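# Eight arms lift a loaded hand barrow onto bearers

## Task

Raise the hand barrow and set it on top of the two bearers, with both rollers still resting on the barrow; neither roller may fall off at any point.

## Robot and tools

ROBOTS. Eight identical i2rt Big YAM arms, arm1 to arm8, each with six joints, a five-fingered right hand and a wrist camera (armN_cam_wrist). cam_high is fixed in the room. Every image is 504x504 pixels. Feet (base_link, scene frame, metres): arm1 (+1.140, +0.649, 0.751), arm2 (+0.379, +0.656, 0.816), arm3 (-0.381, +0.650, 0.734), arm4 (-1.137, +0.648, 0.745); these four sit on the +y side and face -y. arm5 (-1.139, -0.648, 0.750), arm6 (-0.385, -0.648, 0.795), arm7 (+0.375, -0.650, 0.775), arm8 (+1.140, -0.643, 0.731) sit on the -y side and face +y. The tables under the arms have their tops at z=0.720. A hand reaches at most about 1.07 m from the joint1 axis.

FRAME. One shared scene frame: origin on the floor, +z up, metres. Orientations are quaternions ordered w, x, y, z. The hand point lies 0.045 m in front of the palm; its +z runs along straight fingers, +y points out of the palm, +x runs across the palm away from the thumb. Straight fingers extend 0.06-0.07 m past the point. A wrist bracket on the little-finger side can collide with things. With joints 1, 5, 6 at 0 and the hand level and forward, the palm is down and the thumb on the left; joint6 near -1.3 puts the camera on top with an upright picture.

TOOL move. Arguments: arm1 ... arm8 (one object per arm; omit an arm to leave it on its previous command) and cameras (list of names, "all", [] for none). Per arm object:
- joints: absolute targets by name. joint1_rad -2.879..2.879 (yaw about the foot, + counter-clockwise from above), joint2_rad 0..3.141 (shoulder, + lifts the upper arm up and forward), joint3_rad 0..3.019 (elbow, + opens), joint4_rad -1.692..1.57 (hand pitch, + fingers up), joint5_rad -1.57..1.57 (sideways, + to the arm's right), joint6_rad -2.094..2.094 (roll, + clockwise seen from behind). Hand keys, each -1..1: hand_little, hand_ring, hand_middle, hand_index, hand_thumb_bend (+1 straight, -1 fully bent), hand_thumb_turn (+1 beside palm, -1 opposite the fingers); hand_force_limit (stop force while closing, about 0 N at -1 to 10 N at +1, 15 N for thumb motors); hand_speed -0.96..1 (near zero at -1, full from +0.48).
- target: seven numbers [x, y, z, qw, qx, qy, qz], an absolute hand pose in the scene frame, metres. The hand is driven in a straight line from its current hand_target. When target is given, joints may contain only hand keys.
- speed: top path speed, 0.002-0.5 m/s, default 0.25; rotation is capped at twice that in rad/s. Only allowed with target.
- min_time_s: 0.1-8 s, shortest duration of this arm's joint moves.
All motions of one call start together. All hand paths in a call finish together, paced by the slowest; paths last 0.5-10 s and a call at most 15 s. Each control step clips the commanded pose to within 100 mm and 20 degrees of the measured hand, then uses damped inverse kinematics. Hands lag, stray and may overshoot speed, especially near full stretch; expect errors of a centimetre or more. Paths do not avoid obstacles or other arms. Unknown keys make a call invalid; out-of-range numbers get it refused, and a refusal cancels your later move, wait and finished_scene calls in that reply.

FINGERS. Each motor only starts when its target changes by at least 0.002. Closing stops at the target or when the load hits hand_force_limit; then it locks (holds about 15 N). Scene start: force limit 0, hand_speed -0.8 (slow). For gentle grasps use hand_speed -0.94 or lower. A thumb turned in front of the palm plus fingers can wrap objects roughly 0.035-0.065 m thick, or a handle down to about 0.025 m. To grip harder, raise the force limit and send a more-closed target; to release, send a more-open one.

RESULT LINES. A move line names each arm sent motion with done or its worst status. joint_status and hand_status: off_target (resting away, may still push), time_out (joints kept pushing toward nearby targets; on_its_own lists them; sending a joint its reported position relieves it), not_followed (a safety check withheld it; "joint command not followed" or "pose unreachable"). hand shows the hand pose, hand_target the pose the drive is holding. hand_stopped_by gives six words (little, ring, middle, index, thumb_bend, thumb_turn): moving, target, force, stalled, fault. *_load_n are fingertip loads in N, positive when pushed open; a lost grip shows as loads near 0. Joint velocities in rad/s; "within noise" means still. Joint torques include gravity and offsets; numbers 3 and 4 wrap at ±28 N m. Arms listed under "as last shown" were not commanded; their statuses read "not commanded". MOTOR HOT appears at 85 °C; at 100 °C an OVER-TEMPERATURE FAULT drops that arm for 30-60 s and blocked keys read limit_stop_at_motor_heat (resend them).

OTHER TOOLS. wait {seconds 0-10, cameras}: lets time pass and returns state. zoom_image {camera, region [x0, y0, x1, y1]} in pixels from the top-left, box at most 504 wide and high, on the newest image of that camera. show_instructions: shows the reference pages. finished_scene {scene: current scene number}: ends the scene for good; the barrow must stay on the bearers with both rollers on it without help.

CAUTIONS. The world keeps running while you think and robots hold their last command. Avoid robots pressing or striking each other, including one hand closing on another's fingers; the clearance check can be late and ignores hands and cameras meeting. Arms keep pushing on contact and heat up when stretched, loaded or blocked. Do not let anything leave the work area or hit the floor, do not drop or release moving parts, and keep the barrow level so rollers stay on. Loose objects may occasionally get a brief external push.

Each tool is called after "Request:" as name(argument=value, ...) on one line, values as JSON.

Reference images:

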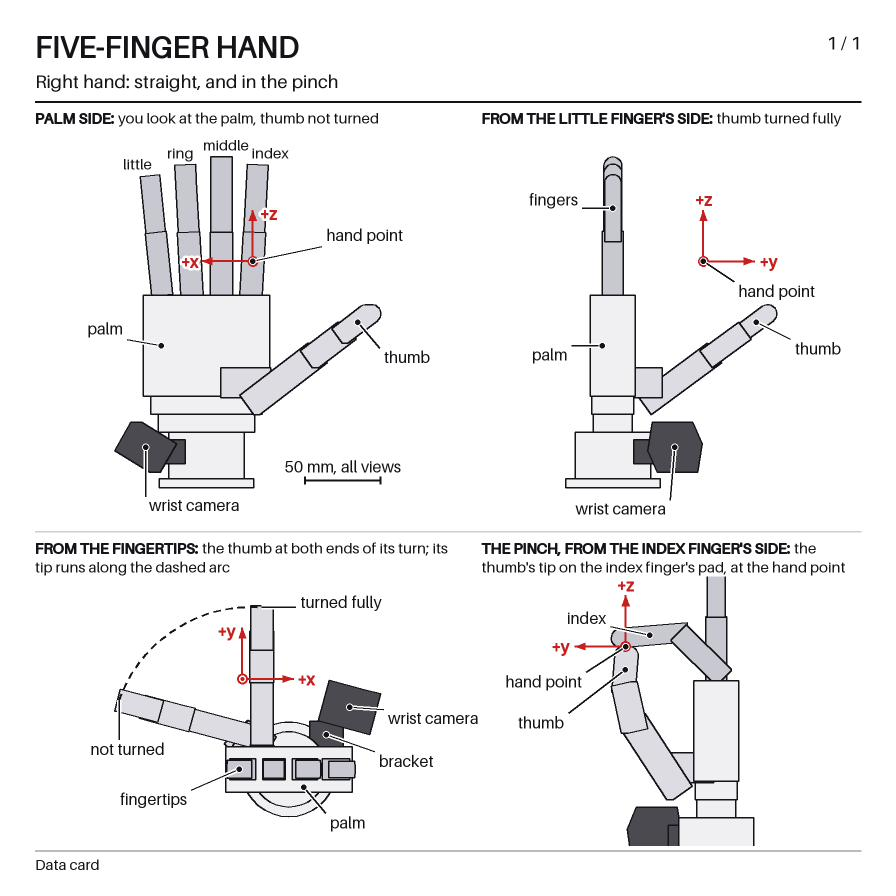

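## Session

Request:
move(cameras=["all"])

Request:
zoom_image(camera="cam_high", region=[60, 160, 256, 356])

Request:
zoom_image(camera="cam_high", region=[246, 160, 442, 356])

Scene clock: 0.00 s.
Joint torques (N m): no reading
Heat: arm1: hottest joint3_rad 38 °C; arm2: hottest joint3_rad 44 °C; arm3: hottest joint3_rad 41 °C; arm4: hottest joint3_rad 33 °C; arm5: hottest joint3_rad 32 °C; arm6: hottest joint3_rad 39 °C; arm7: hottest joint3_rad 42 °C; arm8: hottest joint3_rad 35 °C.
Joint velocities: within noise
arm1.joint_positions: joint1_rad=+0.367 joint2_rad=+0.598 joint3_rad=+1.317 joint4_rad=-1.477 joint5_rad=-0.124 joint6_rad=-1.052 hand_little=+1.000 hand_ring=+1.000 hand_middle=+1.000 hand_index=+1.000 hand_thumb_turn=+1.000 hand_thumb_bend=+1.000 hand_force_limit=+0.000 hand_speed=-0.800
arm1.joint_status: not commanded
arm1.hand_stopped_by: target,target,target,target,target,target
arm1.little_load_n: 0.0
arm1.ring_load_n: 0.0
arm1.middle_load_n: 0.0
arm1.index_load_n: 0.0
arm1.thumb_bend_load_n: 0.0
arm1.thumb_turn_load_n: 0.0
arm1.hand: x=+1.1970 y=+0.4637 z=+1.1745 quat_wxyz=(+0.077, +0.617, -0.679, +0.391) (m; scene frame)
arm1.hand_target: x=+1.1970 y=+0.4636 z=+1.1836 quat_wxyz=(+0.080, +0.614, -0.675, +0.401) (m; scene frame)
arm1.hand_status: not commanded
arm2.joint_positions: joint1_rad=+0.404 joint2_rad=+0.621 joint3_rad=+1.418 joint4_rad=-1.277 joint5_rad=+0.275 joint6_rad=-1.282 hand_little=+1.000 hand_ring=+1.000 hand_middle=+1.000 hand_index=+1.000 hand_thumb_turn=+1.000 hand_thumb_bend=+1.000 hand_force_limit=+0.000 hand_speed=-0.800
arm2.joint_status: not commanded
arm2.hand_stopped_by: target,target,target,target,target,target
arm2.little_load_n: 0.0
arm2.ring_load_n: 0.0
arm2.middle_load_n: 0.0
arm2.index_load_n: 0.0
arm2.thumb_bend_load_n: 0.0
arm2.thumb_turn_load_n: 0.0
arm2.hand: x=+0.3881 y=+0.4181 z=+1.3404 quat_wxyz=(+0.324, +0.597, -0.603, +0.418) (m; scene frame)
arm2.hand_target: x=+0.3876 y=+0.4197 z=+1.3532 quat_wxyz=(+0.328, +0.590, -0.599, +0.430) (m; scene frame)
arm2.hand_status: not commanded
arm3.joint_positions: joint1_rad=+0.413 joint2_rad=+0.639 joint3_rad=+1.340 joint4_rad=-1.438 joint5_rad=-0.236 joint6_rad=-1.036 hand_little=+1.000 hand_ring=+1.000 hand_middle=+1.000 hand_index=+1.000 hand_thumb_turn=+1.000 hand_thumb_bend=+1.000 hand_force_limit=+0.000 hand_speed=-0.800
arm3.joint_status: not commanded
arm3.hand_stopped_by: target,target,target,target,target,target
arm3.little_load_n: 0.0
arm3.ring_load_n: 0.0
arm3.middle_load_n: 0.0
arm3.index_load_n: 0.0
arm3.thumb_bend_load_n: 0.0
arm3.thumb_turn_load_n: 0.0
arm3.hand: x=-0.2707 y=+0.4617 z=+1.1641 quat_wxyz=(+0.014, +0.657, -0.633, +0.410) (m; scene frame)
arm3.hand_target: x=-0.2702 y=+0.4611 z=+1.1770 quat_wxyz=(+0.019, +0.654, -0.627, +0.423) (m; scene frame)
arm3.hand_status: not commanded
arm4.joint_positions: joint1_rad=+0.289 joint2_rad=+0.631 joint3_rad=+1.376 joint4_rad=-1.448 joint5_rad=+0.285 joint6_rad=-1.274 hand_little=+1.000 hand_ring=+1.000 hand_middle=+1.000 hand_index=+1.000 hand_thumb_turn=+1.000 hand_thumb_bend=+1.000 hand_force_limit=+0.000 hand_speed=-0.800
arm4.joint_status: not commanded
arm4.hand_stopped_by: target,target,target,target,target,target
arm4.little_load_n: 0.0
arm4.ring_load_n: 0.0
arm4.middle_load_n: 0.0
arm4.index_load_n: 0.0
arm4.thumb_bend_load_n: 0.0
arm4.thumb_turn_load_n: 0.0
arm4.hand: x=-1.1680 y=+0.4312 z=+1.2177 quat_wxyz=(+0.311, +0.600, -0.670, +0.306) (m; scene frame)
arm4.hand_target: x=-1.1679 y=+0.4314 z=+1.2289 quat_wxyz=(+0.316, +0.594, -0.667, +0.318) (m; scene frame)
arm4.hand_status: not commanded
arm5.joint_positions: joint1_rad=-0.242 joint2_rad=+0.616 joint3_rad=+1.351 joint4_rad=-1.154 joint5_rad=+0.149 joint6_rad=-1.388 hand_little=+1.000 hand_ring=+1.000 hand_middle=+1.000 hand_index=+1.000 hand_thumb_turn=+1.000 hand_thumb_bend=+1.000 hand_force_limit=+0.000 hand_speed=-0.800
arm5.joint_status: not commanded
arm5.hand_stopped_by: target,target,target,target,target,target
arm5.little_load_n: 0.0
arm5.ring_load_n: 0.0
arm5.middle_load_n: 0.0
arm5.index_load_n: 0.0
arm5.thumb_bend_load_n: 0.0
arm5.thumb_turn_load_n: 0.0
arm5.hand: x=-1.0027 y=-0.4186 z=+1.2679 quat_wxyz=(-0.343, +0.716, +0.433, +0.427) (m; scene frame)
arm5.hand_target: x=-1.0030 y=-0.4208 z=+1.2793 quat_wxyz=(-0.351, +0.711, +0.428, +0.434) (m; scene frame)
arm5.hand_status: not commanded
arm6.joint_positions: joint1_rad=+0.391 joint2_rad=+0.619 joint3_rad=+1.406 joint4_rad=-1.368 joint5_rad=+0.296 joint6_rad=-1.414 hand_little=+1.000 hand_ring=+1.000 hand_middle=+1.000 hand_index=+1.000 hand_thumb_turn=+1.000 hand_thumb_bend=+1.000 hand_force_limit=+0.000 hand_speed=-0.800
arm6.joint_status: not commanded
arm6.hand_stopped_by: target,target,target,target,target,target
arm6.little_load_n: 0.0
arm6.ring_load_n: 0.0
arm6.middle_load_n: 0.0
arm6.index_load_n: 0.0
arm6.thumb_bend_load_n: 0.0
arm6.thumb_turn_load_n: 0.0
arm6.hand: x=-0.3513 y=-0.4121 z=+1.3015 quat_wxyz=(-0.334, +0.612, +0.627, +0.348) (m; scene frame)
arm6.hand_target: x=-0.3509 y=-0.4131 z=+1.3135 quat_wxyz=(-0.345, +0.609, +0.620, +0.354) (m; scene frame)
arm6.hand_status: not commanded
arm7.joint_positions: joint1_rad=-0.162 joint2_rad=+0.639 joint3_rad=+1.388 joint4_rad=-1.253 joint5_rad=+0.120 joint6_rad=-0.972 hand_little=+1.000 hand_ring=+1.000 hand_middle=+1.000 hand_index=+1.000 hand_thumb_turn=+1.000 hand_thumb_bend=+1.000 hand_force_limit=+0.000 hand_speed=-0.800
arm7.joint_status: not commanded
arm7.hand_stopped_by: target,target,target,target,target,target
arm7.little_load_n: 0.0
arm7.ring_load_n: 0.0
arm7.middle_load_n: 0.0
arm7.index_load_n: 0.0
arm7.thumb_bend_load_n: 0.0
arm7.thumb_turn_load_n: 0.0
arm7.hand: x=+0.4677 y=-0.4158 z=+1.2634 quat_wxyz=(-0.392, +0.805, +0.311, +0.318) (m; scene frame)
arm7.hand_target: x=+0.4675 y=-0.4165 z=+1.2759 quat_wxyz=(-0.403, +0.799, +0.308, +0.324) (m; scene frame)
arm7.hand_status: not commanded
arm8.joint_positions: joint1_rad=+0.078 joint2_rad=+0.611 joint3_rad=+1.346 joint4_rad=-1.505 joint5_rad=-0.199 joint6_rad=-0.960 hand_little=+1.000 hand_ring=+1.000 hand_middle=+1.000 hand_index=+1.000 hand_thumb_turn=+1.000 hand_thumb_bend=+1.000 hand_force_limit=+0.000 hand_speed=-0.800
arm8.joint_status: not commanded
arm8.hand_stopped_by: target,target,target,target,target,target
arm8.little_load_n: 0.0
arm8.ring_load_n: 0.0
arm8.middle_load_n: 0.0
arm8.index_load_n: 0.0
arm8.thumb_bend_load_n: 0.0
arm8.thumb_turn_load_n: 0.0
arm8.hand: x=+1.1106 y=-0.4578 z=+1.1585 quat_wxyz=(-0.391, +0.765, +0.507, +0.072) (m; scene frame)
arm8.hand_target: x=+1.1105 y=-0.4573 z=+1.1692 quat_wxyz=(-0.403, +0.760, +0.505, +0.077) (m; scene frame)
arm8.hand_status: not commanded
pictures: arm1_cam_wrist, arm2_cam_wrist, arm3_cam_wrist, arm4_cam_wrist, arm5_cam_wrist, arm6_cam_wrist, arm7_cam_wrist, arm8_cam_wrist, cam_high

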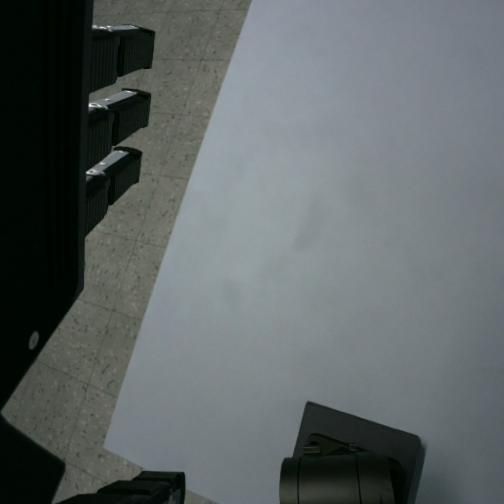

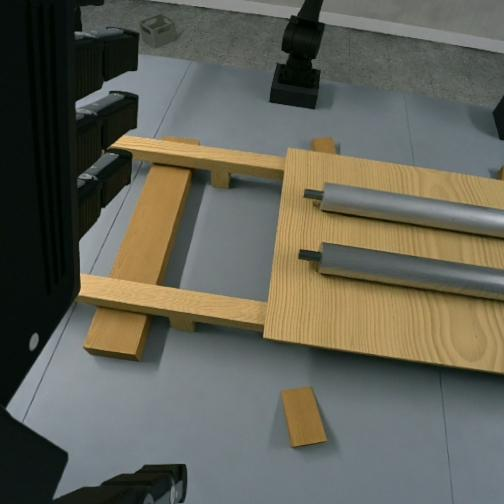

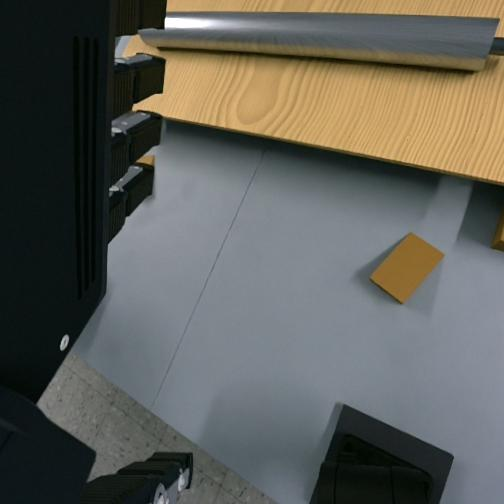

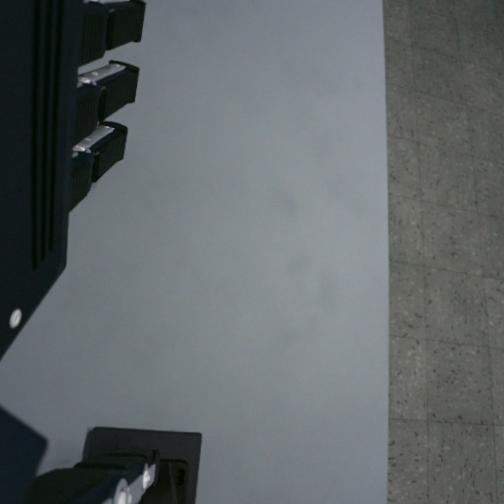

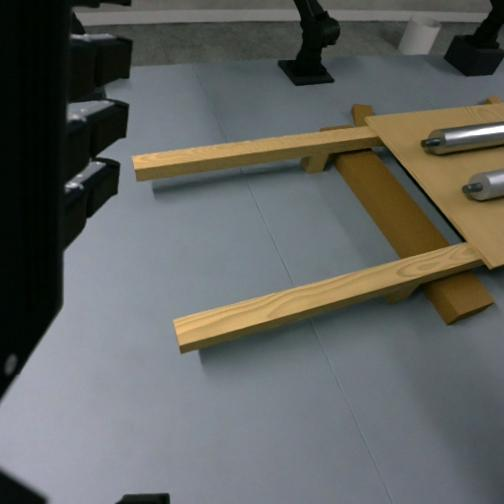

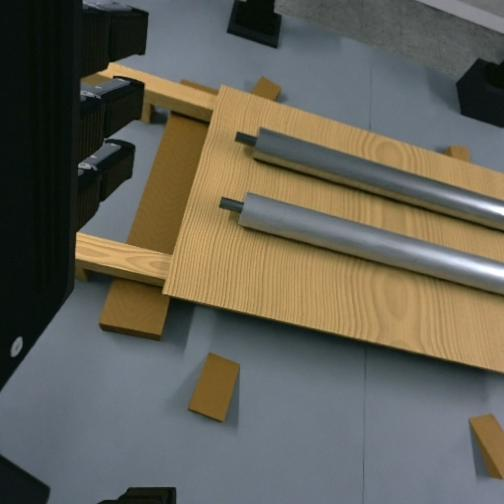

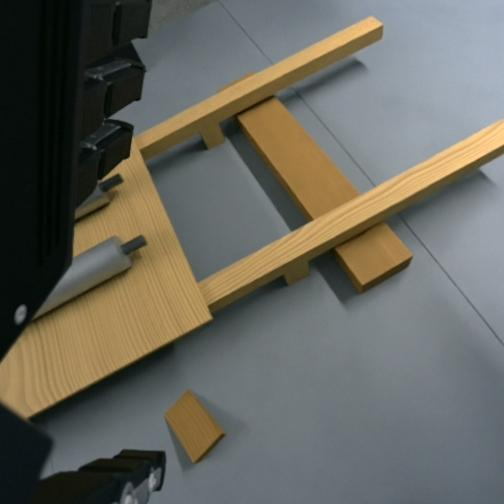

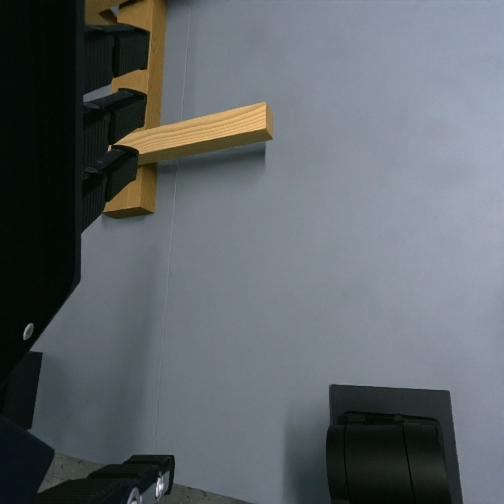

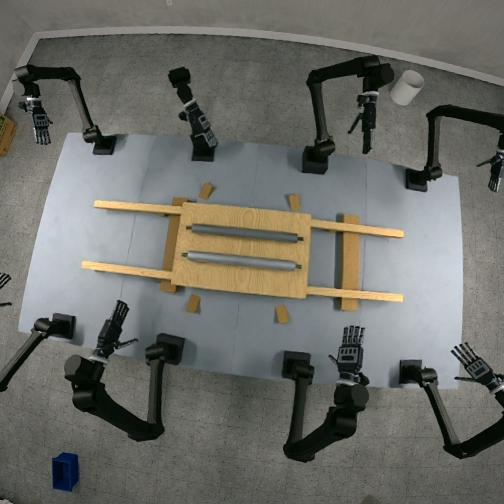

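Scaled by 2.571 from the camera's 504x504 image, which has a finer 720x720 frame.

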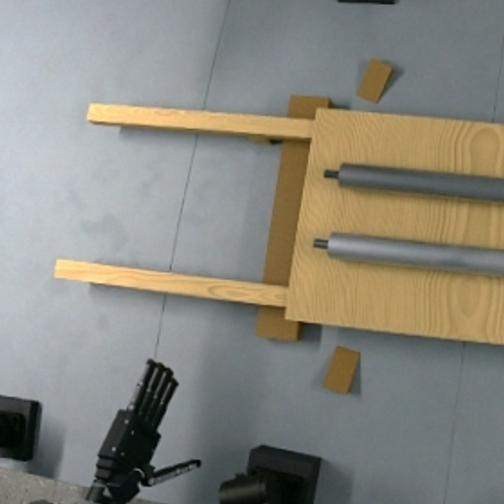

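Scaled by 2.571 from the camera's 504x504 image, which has a finer 720x720 frame.

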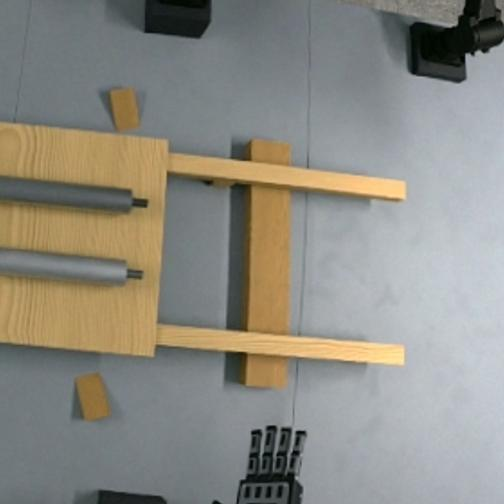

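Request:
move(arm1={"joints": {"joint1_rad": -0.5, "joint2_rad": 1.0, "joint3_rad": 1.3, "joint4_rad": -1.1, "joint5_rad": -0.4, "joint6_rad": 0, "hand_thumb_turn": -1}, "min_time_s": 3.5}, arm2={"joints": {"joint1_rad": 0, "joint2_rad": 1.2, "joint3_rad": 1.3, "joint4_rad": -1.6, "joint5_rad": 0.87, "joint6_rad": 1.57, "hand_thumb_turn": -1, "hand_thumb_bend": 0.65}, "min_time_s": 4}, arm3={"joints": {"joint1_rad": 0, "joint2_rad": 1.2, "joint3_rad": 1.3, "joint4_rad": -1.6, "joint5_rad": -0.87, "joint6_rad": -1.57, "hand_thumb_turn": -1}, "min_time_s": 4}, arm4={"joints": {"joint1_rad": 0.7, "joint2_rad": 1.0, "joint3_rad": 1.3, "joint4_rad": -1.1, "joint5_rad": 0.5, "joint6_rad": 0, "hand_thumb_turn": -1}, "min_time_s": 3.5}, arm5={"joints": {"joint1_rad": -0.5, "joint2_rad": 1.0, "joint3_rad": 1.3, "joint4_rad": -1.1, "joint5_rad": -0.4, "joint6_rad": 0, "hand_thumb_turn": -1}, "min_time_s": 3.5}, arm6={"joints": {"joint1_rad": 0, "joint2_rad": 1.2, "joint3_rad": 1.3, "joint4_rad": -1.6, "joint5_rad": 0.87, "joint6_rad": 1.57, "hand_thumb_turn": -1, "hand_thumb_bend": 0.65}, "min_time_s": 4}, arm7={"joints": {"joint1_rad": 0, "joint2_rad": 1.2, "joint3_rad": 1.3, "joint4_rad": -1.6, "joint5_rad": -0.87, "joint6_rad": -1.57, "hand_thumb_turn": -1}, "min_time_s": 4}, arm8={"joints": {"joint1_rad": 0.7, "joint2_rad": 1.0, "joint3_rad": 1.3, "joint4_rad": -1.1, "joint5_rad": 0.5, "joint6_rad": 0, "hand_thumb_turn": -1}, "min_time_s": 3.5})

Request:
move(arm1={"target": [0.95, 0.224, 0.9, 0, 0, 0.9063, -0.4226], "speed": 0.15}, arm2={"target": [0.2812, 0.3707, 0.82, 0.2905, -0.535, -0.6972, 0.3785], "speed": 0.15}, arm3={"target": [-0.3056, 0.3986, 0.82, 0.2513, -0.5393, 0.7288, -0.3395], "speed": 0.15}, arm4={"target": [-0.91, 0.173, 0.9, 0, 0, 0.9063, -0.4226], "speed": 0.15}, arm5={"target": [-0.97, -0.234, 0.9, 0.4226, -0.9063, 0, 0], "speed": 0.15}, arm6={"target": [-0.298, -0.3943, 0.82, 0.3162, -0.5823, 0.6581, -0.3574], "speed": 0.15}, arm7={"target": [0.2882, -0.4067, 0.82, 0.2557, -0.5488, -0.7218, 0.3363], "speed": 0.15}, arm8={"target": [0.87, -0.181, 0.9, 0.4226, -0.9063, 0, 0], "speed": 0.15}, cameras=["all"])

Scene clock: 147.97 s.
Joint torques (N m): arm1=[-0.56 -3.9 8.9 1.85 -0.36 0.15] | arm2=[-0.09 -4.01 7.91 0.12 0.63 0.23] | arm3=[-1.73 -8.12 9.33 -0.08 -0.68 -0.05] | arm4=[1.9 -4.54 8.23 2.17 0.5 0.18] | arm5=[-0.79 -5.36 8.81 2.39 -0.26 0.1] | arm6=[-1.2 -4.6 9.33 0.36 0.75 0.05] | arm7=[2.55 -8.41 7.58 0.39 -0.85 -0.16] | arm8=[1.03 -3.43 10.04 2.1 0.48 0.13]
Heat: arm1: hottest joint3_rad 48 °C; arm2: hottest joint3_rad 52 °C; arm3: hottest joint3_rad 51 °C; arm4: hottest joint3_rad 42 °C; arm5: hottest joint3_rad 39 °C; arm6: hottest joint3_rad 46 °C; arm7: hottest joint3_rad 50 °C; arm8: hottest joint3_rad 45 °C.
move: arm1 done; arm2 done; arm3 done; arm4 done; arm5 done; arm6 done; arm7 done; arm8 done
Joint velocities: within noise
arm1.joint_positions: joint1_rad=-0.488 joint2_rad=+0.993 joint3_rad=+1.302 joint4_rad=-1.113 joint5_rad=-0.396 joint6_rad=-0.014 hand_little=+1.000 hand_ring=+1.000 hand_middle=+1.000 hand_index=+1.000 hand_thumb_turn=-1.000 hand_thumb_bend=+1.000 hand_force_limit=+0.000 hand_speed=-0.800
arm1.joint_status: all done
arm1.hand_stopped_by: target,target,target,target,target,target
arm1.little_load_n: 0.0
arm1.ring_load_n: 0.0
arm1.middle_load_n: 0.0
arm1.index_load_n: -0.5
arm1.thumb_bend_load_n: 0.0
arm1.thumb_turn_load_n: 0.0
arm1.hand: x=+1.0626 y=+0.2820 z=+1.1344 quat_wxyz=(-0.088, -0.141, -0.902, +0.399) (m; scene frame)
arm1.hand_target: x=+1.0573 y=+0.2788 z=+1.1337 quat_wxyz=(-0.089, -0.151, -0.899, +0.401) (m; scene frame)
arm1.hand_status: not commanded
arm2.joint_positions: joint1_rad=+0.014 joint2_rad=+1.195 joint3_rad=+1.300 joint4_rad=-1.593 joint5_rad=+0.867 joint6_rad=+1.554 hand_little=+1.000 hand_ring=+1.000 hand_middle=+1.000 hand_index=+1.000 hand_thumb_turn=-1.000 hand_thumb_bend=+0.650 hand_force_limit=+0.000 hand_speed=-0.800
arm2.joint_status: all done
arm2.hand_stopped_by: target,target,target,target,target,target
arm2.little_load_n: 0.0
arm2.ring_load_n: 0.0
arm2.middle_load_n: 0.0
arm2.index_load_n: 0.0
arm2.thumb_bend_load_n: 0.0
arm2.thumb_turn_load_n: 0.0
arm2.hand: x=+0.2919 y=+0.2767 z=+1.1238 quat_wxyz=(+0.269, -0.631, -0.646, +0.334) (m; scene frame)
arm2.hand_target: x=+0.2857 y=+0.2780 z=+1.1228 quat_wxyz=(+0.273, -0.639, -0.638, +0.331) (m; scene frame)
arm2.hand_status: not commanded
arm3.joint_positions: joint1_rad=+0.008 joint2_rad=+1.195 joint3_rad=+1.302 joint4_rad=-1.592 joint5_rad=-0.866 joint6_rad=-1.561 hand_little=+1.000 hand_ring=+1.000 hand_middle=+1.000 hand_index=+1.000 hand_thumb_turn=-1.000 hand_thumb_bend=+1.000 hand_force_limit=+0.000 hand_speed=-0.800
arm3.joint_status: all done
arm3.hand_stopped_by: target,target,target,target,target,target
arm3.little_load_n: 0.0
arm3.ring_load_n: 0.0
arm3.middle_load_n: 0.0
arm3.index_load_n: 0.0
arm3.thumb_bend_load_n: 0.0
arm3.thumb_turn_load_n: 0.0
arm3.hand: x=-0.2499 y=+0.3398 z=+1.0320 quat_wxyz=(-0.276, +0.670, -0.616, +0.308) (m; scene frame)
arm3.hand_target: x=-0.2518 y=+0.3396 z=+1.0302 quat_wxyz=(-0.280, +0.668, -0.617, +0.307) (m; scene frame)
arm3.hand_status: not commanded
arm4.joint_positions: joint1_rad=+0.684 joint2_rad=+0.995 joint3_rad=+1.298 joint4_rad=-1.120 joint5_rad=+0.496 joint6_rad=-0.015 hand_little=+1.000 hand_ring=+1.000 hand_middle=+1.000 hand_index=+1.000 hand_thumb_turn=-1.000 hand_thumb_bend=+1.000 hand_force_limit=+0.000 hand_speed=-0.800
arm4.joint_status: all done
arm4.hand_stopped_by: target,target,target,target,target,target
arm4.little_load_n: 0.0
arm4.ring_load_n: 0.0
arm4.middle_load_n: 0.0
arm4.index_load_n: 0.0
arm4.thumb_bend_load_n: 0.0
arm4.thumb_turn_load_n: 0.0
arm4.hand: x=-0.9424 y=+0.3230 z=+1.1108 quat_wxyz=(+0.099, +0.237, -0.874, +0.411) (m; scene frame)
arm4.hand_target: x=-0.9328 y=+0.3214 z=+1.1132 quat_wxyz=(+0.091, +0.234, -0.872, +0.421) (m; scene frame)
arm4.hand_status: not commanded
arm5.joint_positions: joint1_rad=-0.483 joint2_rad=+0.991 joint3_rad=+1.310 joint4_rad=-1.114 joint5_rad=-0.398 joint6_rad=-0.011 hand_little=+1.000 hand_ring=+1.000 hand_middle=+1.000 hand_index=+1.000 hand_thumb_turn=-1.000 hand_thumb_bend=+1.000 hand_force_limit=+0.000 hand_speed=-0.800
arm5.joint_status: all done
arm5.hand_stopped_by: target,target,target,target,target,target
arm5.little_load_n: 0.0
arm5.ring_load_n: 0.0
arm5.middle_load_n: 0.0
arm5.index_load_n: 0.0
arm5.thumb_bend_load_n: 0.0
arm5.thumb_turn_load_n: 0.0
arm5.hand: x=-1.0755 y=-0.2818 z=+1.1414 quat_wxyz=(-0.405, +0.901, -0.120, -0.102) (m; scene frame)
arm5.hand_target: x=-1.0684 y=-0.2786 z=+1.1360 quat_wxyz=(-0.403, +0.900, -0.132, -0.103) (m; scene frame)
arm5.hand_status: not commanded
arm6.joint_positions: joint1_rad=+0.010 joint2_rad=+1.191 joint3_rad=+1.298 joint4_rad=-1.592 joint5_rad=+0.867 joint6_rad=+1.559 hand_little=+1.000 hand_ring=+1.000 hand_middle=+1.000 hand_index=+1.000 hand_thumb_turn=-1.000 hand_thumb_bend=+0.650 hand_force_limit=+0.000 hand_speed=-0.800
arm6.joint_status: all done
arm6.hand_stopped_by: target,target,target,target,target,target
arm6.little_load_n: 0.0
arm6.ring_load_n: 0.0
arm6.middle_load_n: 0.0
arm6.index_load_n: 0.0
arm6.thumb_bend_load_n: 0.0
arm6.thumb_turn_load_n: 0.0
arm6.hand: x=-0.2614 y=-0.2734 z=+1.0968 quat_wxyz=(-0.313, +0.621, -0.661, +0.282) (m; scene frame)
arm6.hand_target: x=-0.2571 y=-0.2741 z=+1.0945 quat_wxyz=(-0.310, +0.616, -0.665, +0.288) (m; scene frame)
arm6.hand_status: not commanded
arm7.joint_positions: joint1_rad=-0.008 joint2_rad=+1.194 joint3_rad=+1.306 joint4_rad=-1.593 joint5_rad=-0.867 joint6_rad=-1.555 hand_little=+1.000 hand_ring=+1.000 hand_middle=+1.000 hand_index=+1.000 hand_thumb_turn=-1.000 hand_thumb_bend=+1.000 hand_force_limit=+0.000 hand_speed=-0.800
arm7.joint_status: all done
arm7.hand_stopped_by: target,target,target,target,target,target
arm7.little_load_n: 0.0
arm7.ring_load_n: 0.0
arm7.middle_load_n: 0.0
arm7.index_load_n: 0.0
arm7.thumb_bend_load_n: 0.0
arm7.thumb_turn_load_n: 0.0
arm7.hand: x=+0.2695 y=-0.3283 z=+1.0724 quat_wxyz=(-0.319, +0.641, +0.643, -0.271) (m; scene frame)
arm7.hand_target: x=+0.2666 y=-0.3304 z=+1.0688 quat_wxyz=(-0.315, +0.636, +0.648, -0.277) (m; scene frame)
arm7.hand_status: not commanded
arm8.joint_positions: joint1_rad=+0.694 joint2_rad=+0.988 joint3_rad=+1.297 joint4_rad=-1.115 joint5_rad=+0.497 joint6_rad=-0.007 hand_little=+1.000 hand_ring=+1.000 hand_middle=+1.000 hand_index=+1.000 hand_thumb_turn=-1.000 hand_thumb_bend=+1.000 hand_force_limit=+0.000 hand_speed=-0.800
arm8.joint_status: all done
arm8.hand_stopped_by: target,target,target,target,target,target
arm8.little_load_n: -0.5
arm8.ring_load_n: 0.0
arm8.middle_load_n: 0.0
arm8.index_load_n: 0.0
arm8.thumb_bend_load_n: 0.0
arm8.thumb_turn_load_n: 0.0
arm8.hand: x=+0.9397 y=-0.3250 z=+1.1017 quat_wxyz=(-0.419, +0.871, +0.244, +0.082) (m; scene frame)
arm8.hand_target: x=+0.9331 y=-0.3211 z=+1.1015 quat_wxyz=(-0.423, +0.870, +0.242, +0.079) (m; scene frame)
arm8.hand_status: not commanded
pictures: none

Scene clock: 151.13 s.
Joint torques (N m): arm1=[-0.09 -6.89 8.68 1.94 -0.4 -0.13] | arm2=[1.44 -1.38 5.76 1.28 0.55 -0.12] | arm3=[-1.85 -6.36 8.36 0.73 -0.68 0.12] | arm4=[-1.32 -10.93 8.09 2.29 0.1 0.17] | arm5=[-0.73 -7.82 8.61 2.41 -0.26 -0.09] | arm6=[0.32 -2.67 6.09 0.25 0.6 0.05] | arm7=[1.26 -8.41 5.52 0.29 -0.57 -0.15] | arm8=[0.03 -9.41 10.17 2.14 0.21 0.15]
Heat: arm1: hottest joint3_rad 48 °C; arm2: hottest joint3_rad 52 °C; arm3: hottest joint3_rad 51 °C; arm4: hottest joint3_rad 42 °C; arm5: hottest joint3_rad 39 °C; arm6: hottest joint3_rad 46 °C; arm7: hottest joint3_rad 50 °C; arm8: hottest joint3_rad 46 °C.
move: arm1 done; arm2 done; arm3 done; arm4 off_target; arm5 off_target; arm6 done; arm7 done; arm8 done
Joint velocities: within noise
arm1.joint_positions: joint1_rad=-0.601 joint2_rad=+1.264 joint3_rad=+0.903 joint4_rad=-0.437 joint5_rad=-0.450 joint6_rad=-0.408 hand_little=+1.000 hand_ring=+1.000 hand_middle=+1.000 hand_index=+1.000 hand_thumb_turn=-1.000 hand_thumb_bend=+1.000 hand_force_limit=+0.000 hand_speed=-0.800
arm1.joint_status: not commanded
arm1.hand_stopped_by: target,target,target,target,target,target
arm1.little_load_n: 0.0
arm1.ring_load_n: 0.0
arm1.middle_load_n: 0.0
arm1.index_load_n: 0.0
arm1.thumb_bend_load_n: 0.0
arm1.thumb_turn_load_n: 0.5
arm1.hand: x=+0.9575 y=+0.2239 z=+0.9026 quat_wxyz=(-0.005, -0.002, -0.907, +0.421) (m; scene frame)
arm1.hand_target: x=+0.9501 y=+0.2240 z=+0.9000 quat_wxyz=(+0.000, +0.000, -0.906, +0.423) (m; scene frame)
arm1.hand_status: done (0.008 m and 0.7 deg from the pose sent, 0.266 m and 19.2 deg at the start)
arm2.joint_positions: joint1_rad=+0.040 joint2_rad=+1.170 joint3_rad=+0.378 joint4_rad=-0.521 joint5_rad=+0.955 joint6_rad=+1.273 hand_little=+1.000 hand_ring=+1.000 hand_middle=+1.000 hand_index=+1.000 hand_thumb_turn=-1.000 hand_thumb_bend=+0.650 hand_force_limit=+0.000 hand_speed=-0.800
arm2.joint_status: not commanded
arm2.hand_stopped_by: target,target,target,target,target,target
arm2.little_load_n: 0.0
arm2.ring_load_n: 0.0
arm2.middle_load_n: 0.0
arm2.index_load_n: 0.0
arm2.thumb_bend_load_n: 0.0
arm2.thumb_turn_load_n: 0.0
arm2.hand: x=+0.2788 y=+0.3703 z=+0.8228 quat_wxyz=(+0.289, -0.544, -0.690, +0.379) (m; scene frame)
arm2.hand_target: x=+0.2812 y=+0.3708 z=+0.8200 quat_wxyz=(+0.291, -0.535, -0.697, +0.378) (m; scene frame)
arm2.hand_status: done (0.004 m and 1.3 deg from the pose sent, 0.318 m and 13.7 deg at the start)
arm3.joint_positions: joint1_rad=-0.210 joint2_rad=+1.065 joint3_rad=+0.618 joint4_rad=-0.987 joint5_rad=-0.875 joint6_rad=-1.381 hand_little=+1.000 hand_ring=+1.000 hand_middle=+1.000 hand_index=+1.000 hand_thumb_turn=-1.000 hand_thumb_bend=+1.000 hand_force_limit=+0.000 hand_speed=-0.800
arm3.joint_status: not commanded
arm3.hand_stopped_by: target,target,target,target,target,target
arm3.little_load_n: 0.0
arm3.ring_load_n: 0.0
arm3.middle_load_n: 0.0
arm3.index_load_n: 0.0
arm3.thumb_bend_load_n: 0.0
arm3.thumb_turn_load_n: 0.5
arm3.hand: x=-0.3042 y=+0.4005 z=+0.8185 quat_wxyz=(-0.256, +0.544, -0.727, +0.333) (m; scene frame)
arm3.hand_target: x=-0.3056 y=+0.3985 z=+0.8201 quat_wxyz=(-0.251, +0.539, -0.728, +0.340) (m; scene frame)
arm3.hand_status: done (0.003 m and 1.0 deg from the pose sent, 0.227 m and 20.4 deg at the start)
arm4.joint_positions: joint1_rad=+0.478 joint2_rad=+1.335 joint3_rad=+0.973 joint4_rad=-0.416 joint5_rad=+0.362 joint6_rad=+0.320 hand_little=+1.000 hand_ring=+1.000 hand_middle=+1.000 hand_index=+1.000 hand_thumb_turn=-1.000 hand_thumb_bend=+1.000 hand_force_limit=+0.000 hand_speed=-0.800
arm4.joint_status: not commanded
arm4.hand_stopped_by: target,target,target,target,target,target
arm4.little_load_n: 0.0
arm4.ring_load_n: 0.0
arm4.middle_load_n: 0.0
arm4.index_load_n: 0.0
arm4.thumb_bend_load_n: 0.0
arm4.thumb_turn_load_n: 0.0
arm4.hand: x=-0.9074 y=+0.1821 z=+0.8961 quat_wxyz=(+0.006, +0.016, -0.910, +0.415) (m; scene frame)
arm4.hand_target: x=-0.9100 y=+0.1732 z=+0.9002 quat_wxyz=(+0.000, +0.000, -0.906, +0.423) (m; scene frame)
arm4.hand_status: off_target (0.010 m and 2.2 deg from the pose sent, 0.261 m and 29.8 deg at the start)
arm5.joint_positions: joint1_rad=-0.598 joint2_rad=+1.205 joint3_rad=+0.862 joint4_rad=-0.439 joint5_rad=-0.411 joint6_rad=-0.388 hand_little=+1.000 hand_ring=+1.000 hand_middle=+1.000 hand_index=+1.000 hand_thumb_turn=-1.000 hand_thumb_bend=+1.000 hand_force_limit=+0.000 hand_speed=-0.800
arm5.joint_status: not commanded
arm5.hand_stopped_by: target,target,target,target,target,target
arm5.little_load_n: 0.0
arm5.ring_load_n: 0.0
arm5.middle_load_n: 0.0
arm5.index_load_n: 0.0
arm5.thumb_bend_load_n: 0.0
arm5.thumb_turn_load_n: 0.0
arm5.hand: x=-0.9775 y=-0.2316 z=+0.9076 quat_wxyz=(-0.425, +0.905, +0.003, -0.003) (m; scene frame)
arm5.hand_target: x=-0.9702 y=-0.2342 z=+0.9001 quat_wxyz=(-0.423, +0.906, +0.000, +0.000) (m; scene frame)
arm5.hand_status: off_target (0.011 m and 0.5 deg from the pose sent, 0.268 m and 18.2 deg at the start)
arm6.joint_positions: joint1_rad=+0.231 joint2_rad=+1.310 joint3_rad=+0.562 joint4_rad=-1.249 joint5_rad=+0.925 joint6_rad=+2.096 hand_little=+1.000 hand_ring=+1.000 hand_middle=+1.000 hand_index=+1.000 hand_thumb_turn=-1.000 hand_thumb_bend=+0.650 hand_force_limit=+0.000 hand_speed=-0.800
arm6.joint_status: not commanded
arm6.hand_stopped_by: target,target,target,target,target,target
arm6.little_load_n: 0.0
arm6.ring_load_n: 0.0
arm6.middle_load_n: 0.0
arm6.index_load_n: 0.0
arm6.thumb_bend_load_n: 0.0
arm6.thumb_turn_load_n: 0.0
arm6.hand: x=-0.2956 y=-0.3967 z=+0.8225 quat_wxyz=(-0.313, +0.583, -0.658, +0.359) (m; scene frame)
arm6.hand_target: x=-0.2979 y=-0.3944 z=+0.8201 quat_wxyz=(-0.316, +0.582, -0.658, +0.357) (m; scene frame)
arm6.hand_status: done (0.004 m and 0.4 deg from the pose sent, 0.304 m and 9.7 deg at the start; a joint's target at an end of its range on 19 of 95 steps)
arm7.joint_positions: joint1_rad=-0.022 joint2_rad=+1.367 joint3_rad=+0.752 joint4_rad=-1.285 joint5_rad=-0.826 joint6_rad=-2.018 hand_little=+1.000 hand_ring=+1.000 hand_middle=+1.000 hand_index=+1.000 hand_thumb_turn=-1.000 hand_thumb_bend=+1.000 hand_force_limit=+0.000 hand_speed=-0.800
arm7.joint_status: not commanded
arm7.hand_stopped_by: target,target,target,target,target,target
arm7.little_load_n: 0.0
arm7.ring_load_n: 0.0
arm7.middle_load_n: 0.0
arm7.index_load_n: 0.0
arm7.thumb_bend_load_n: 0.0
arm7.thumb_turn_load_n: 0.0
arm7.hand: x=+0.2855 y=-0.4070 z=+0.8242 quat_wxyz=(-0.254, +0.550, +0.720, -0.338) (m; scene frame)
arm7.hand_target: x=+0.2881 y=-0.4068 z=+0.8201 quat_wxyz=(-0.256, +0.549, +0.722, -0.336) (m; scene frame)
arm7.hand_status: done (0.005 m and 0.4 deg from the pose sent, 0.265 m and 17.4 deg at the start)
arm8.joint_positions: joint1_rad=+0.558 joint2_rad=+1.352 joint3_rad=+1.035 joint4_rad=-0.484 joint5_rad=+0.452 joint6_rad=+0.405 hand_little=+1.000 hand_ring=+1.000 hand_middle=+1.000 hand_index=+1.000 hand_thumb_turn=-1.000 hand_thumb_bend=+1.000 hand_force_limit=+0.000 hand_speed=-0.800
arm8.joint_status: not commanded
arm8.hand_stopped_by: target,target,target,target,target,target
arm8.little_load_n: 0.0
arm8.ring_load_n: 0.0
arm8.middle_load_n: 0.0
arm8.index_load_n: 0.0
arm8.thumb_bend_load_n: 0.0
arm8.thumb_turn_load_n: 0.0
arm8.hand: x=+0.8712 y=-0.1880 z=+0.9013 quat_wxyz=(-0.420, +0.907, +0.007, +0.003) (m; scene frame)
arm8.hand_target: x=+0.8701 y=-0.1811 z=+0.9000 quat_wxyz=(-0.423, +0.906, +0.000, +0.000) (m; scene frame)
arm8.hand_status: done (0.007 m and 1.0 deg from the pose sent, 0.257 m and 29.9 deg at the start)
pictures: arm1_cam_wrist, arm2_cam_wrist, arm3_cam_wrist, arm4_cam_wrist, arm5_cam_wrist, arm6_cam_wrist, arm7_cam_wrist, arm8_cam_wrist, cam_high

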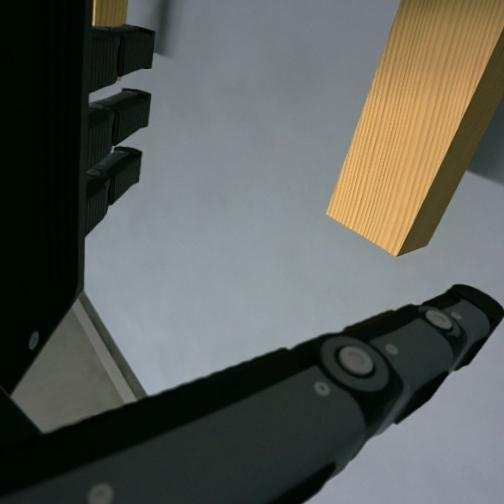

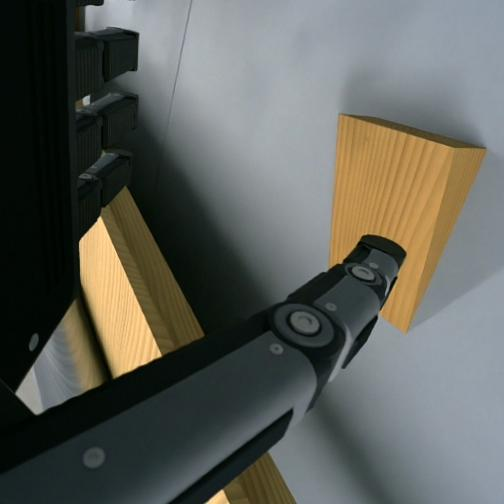

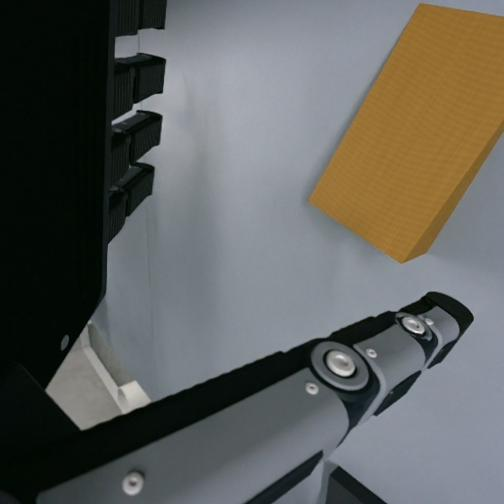

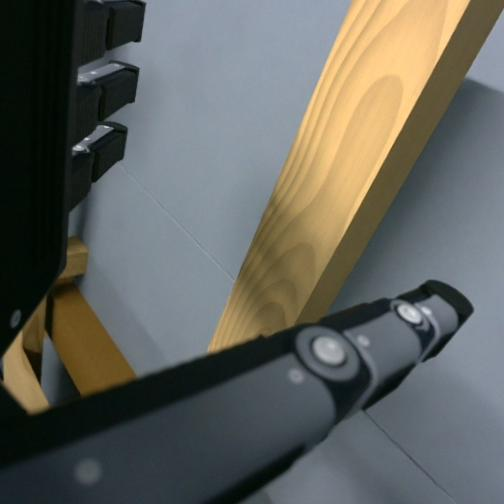

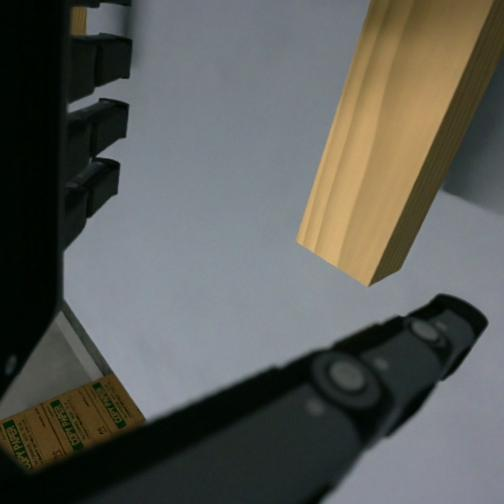

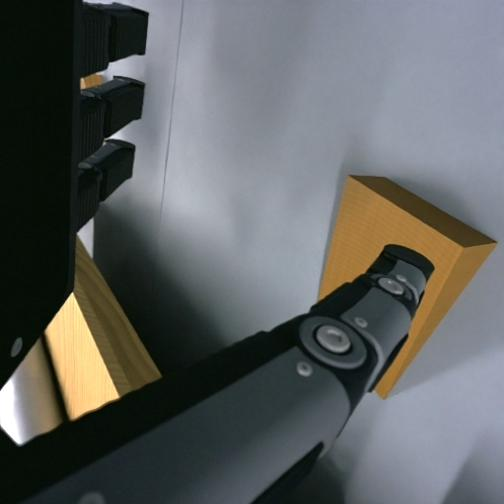

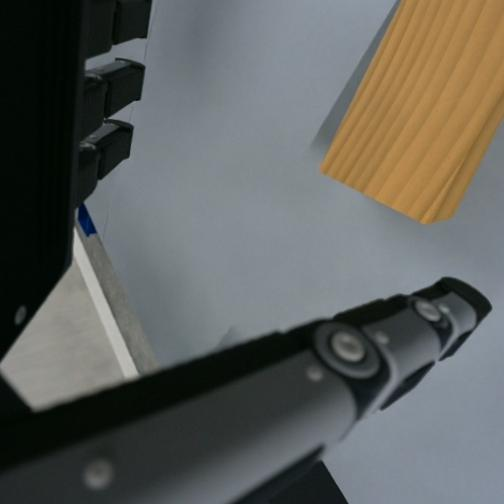

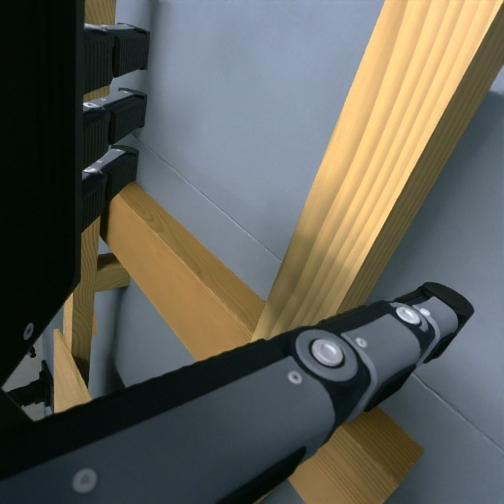

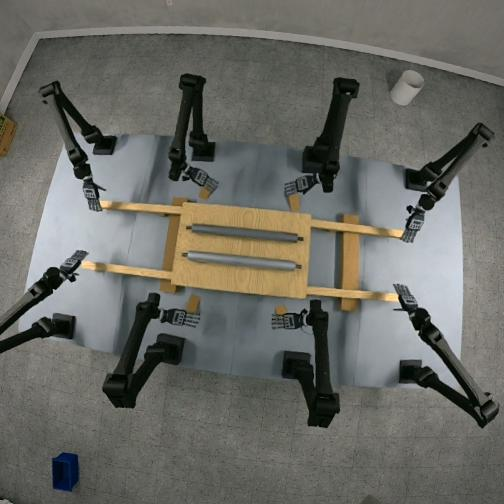

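Request:
zoom_image(camera="cam_high", region=[170, 160, 230, 220])

Request:
zoom_image(camera="cam_high", region=[265, 160, 325, 220])

Request:
zoom_image(camera="cam_high", region=[150, 280, 210, 340])

Request:
zoom_image(camera="cam_high", region=[260, 280, 320, 340])

Scaled by 8.400 from the camera's 504x504 image, which has a finer 720x720 frame.

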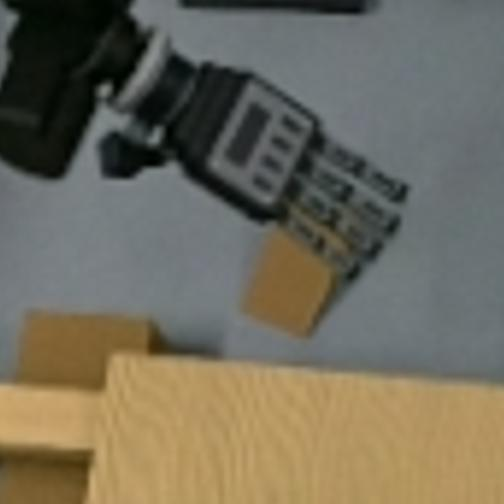

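Scaled by 8.400 from the camera's 504x504 image, which has a finer 720x720 frame.

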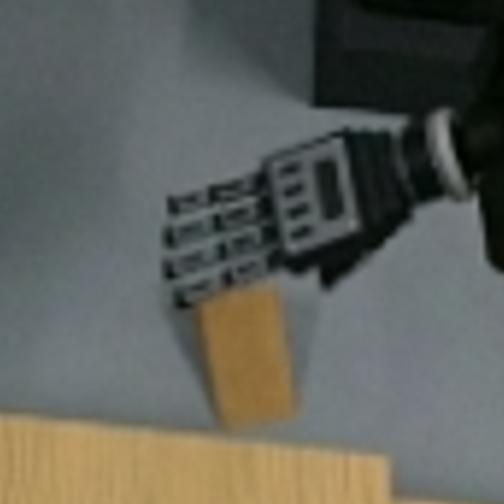

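Scaled by 8.400 from the camera's 504x504 image, which has a finer 720x720 frame.

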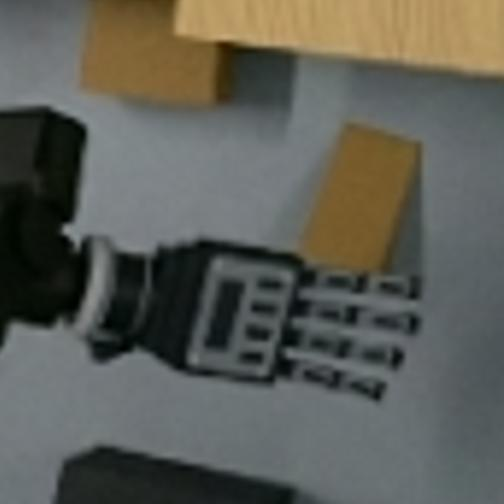

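Scaled by 8.400 from the camera's 504x504 image, which has a finer 720x720 frame.

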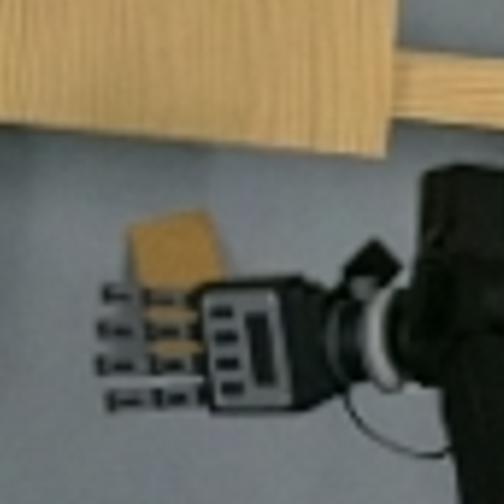

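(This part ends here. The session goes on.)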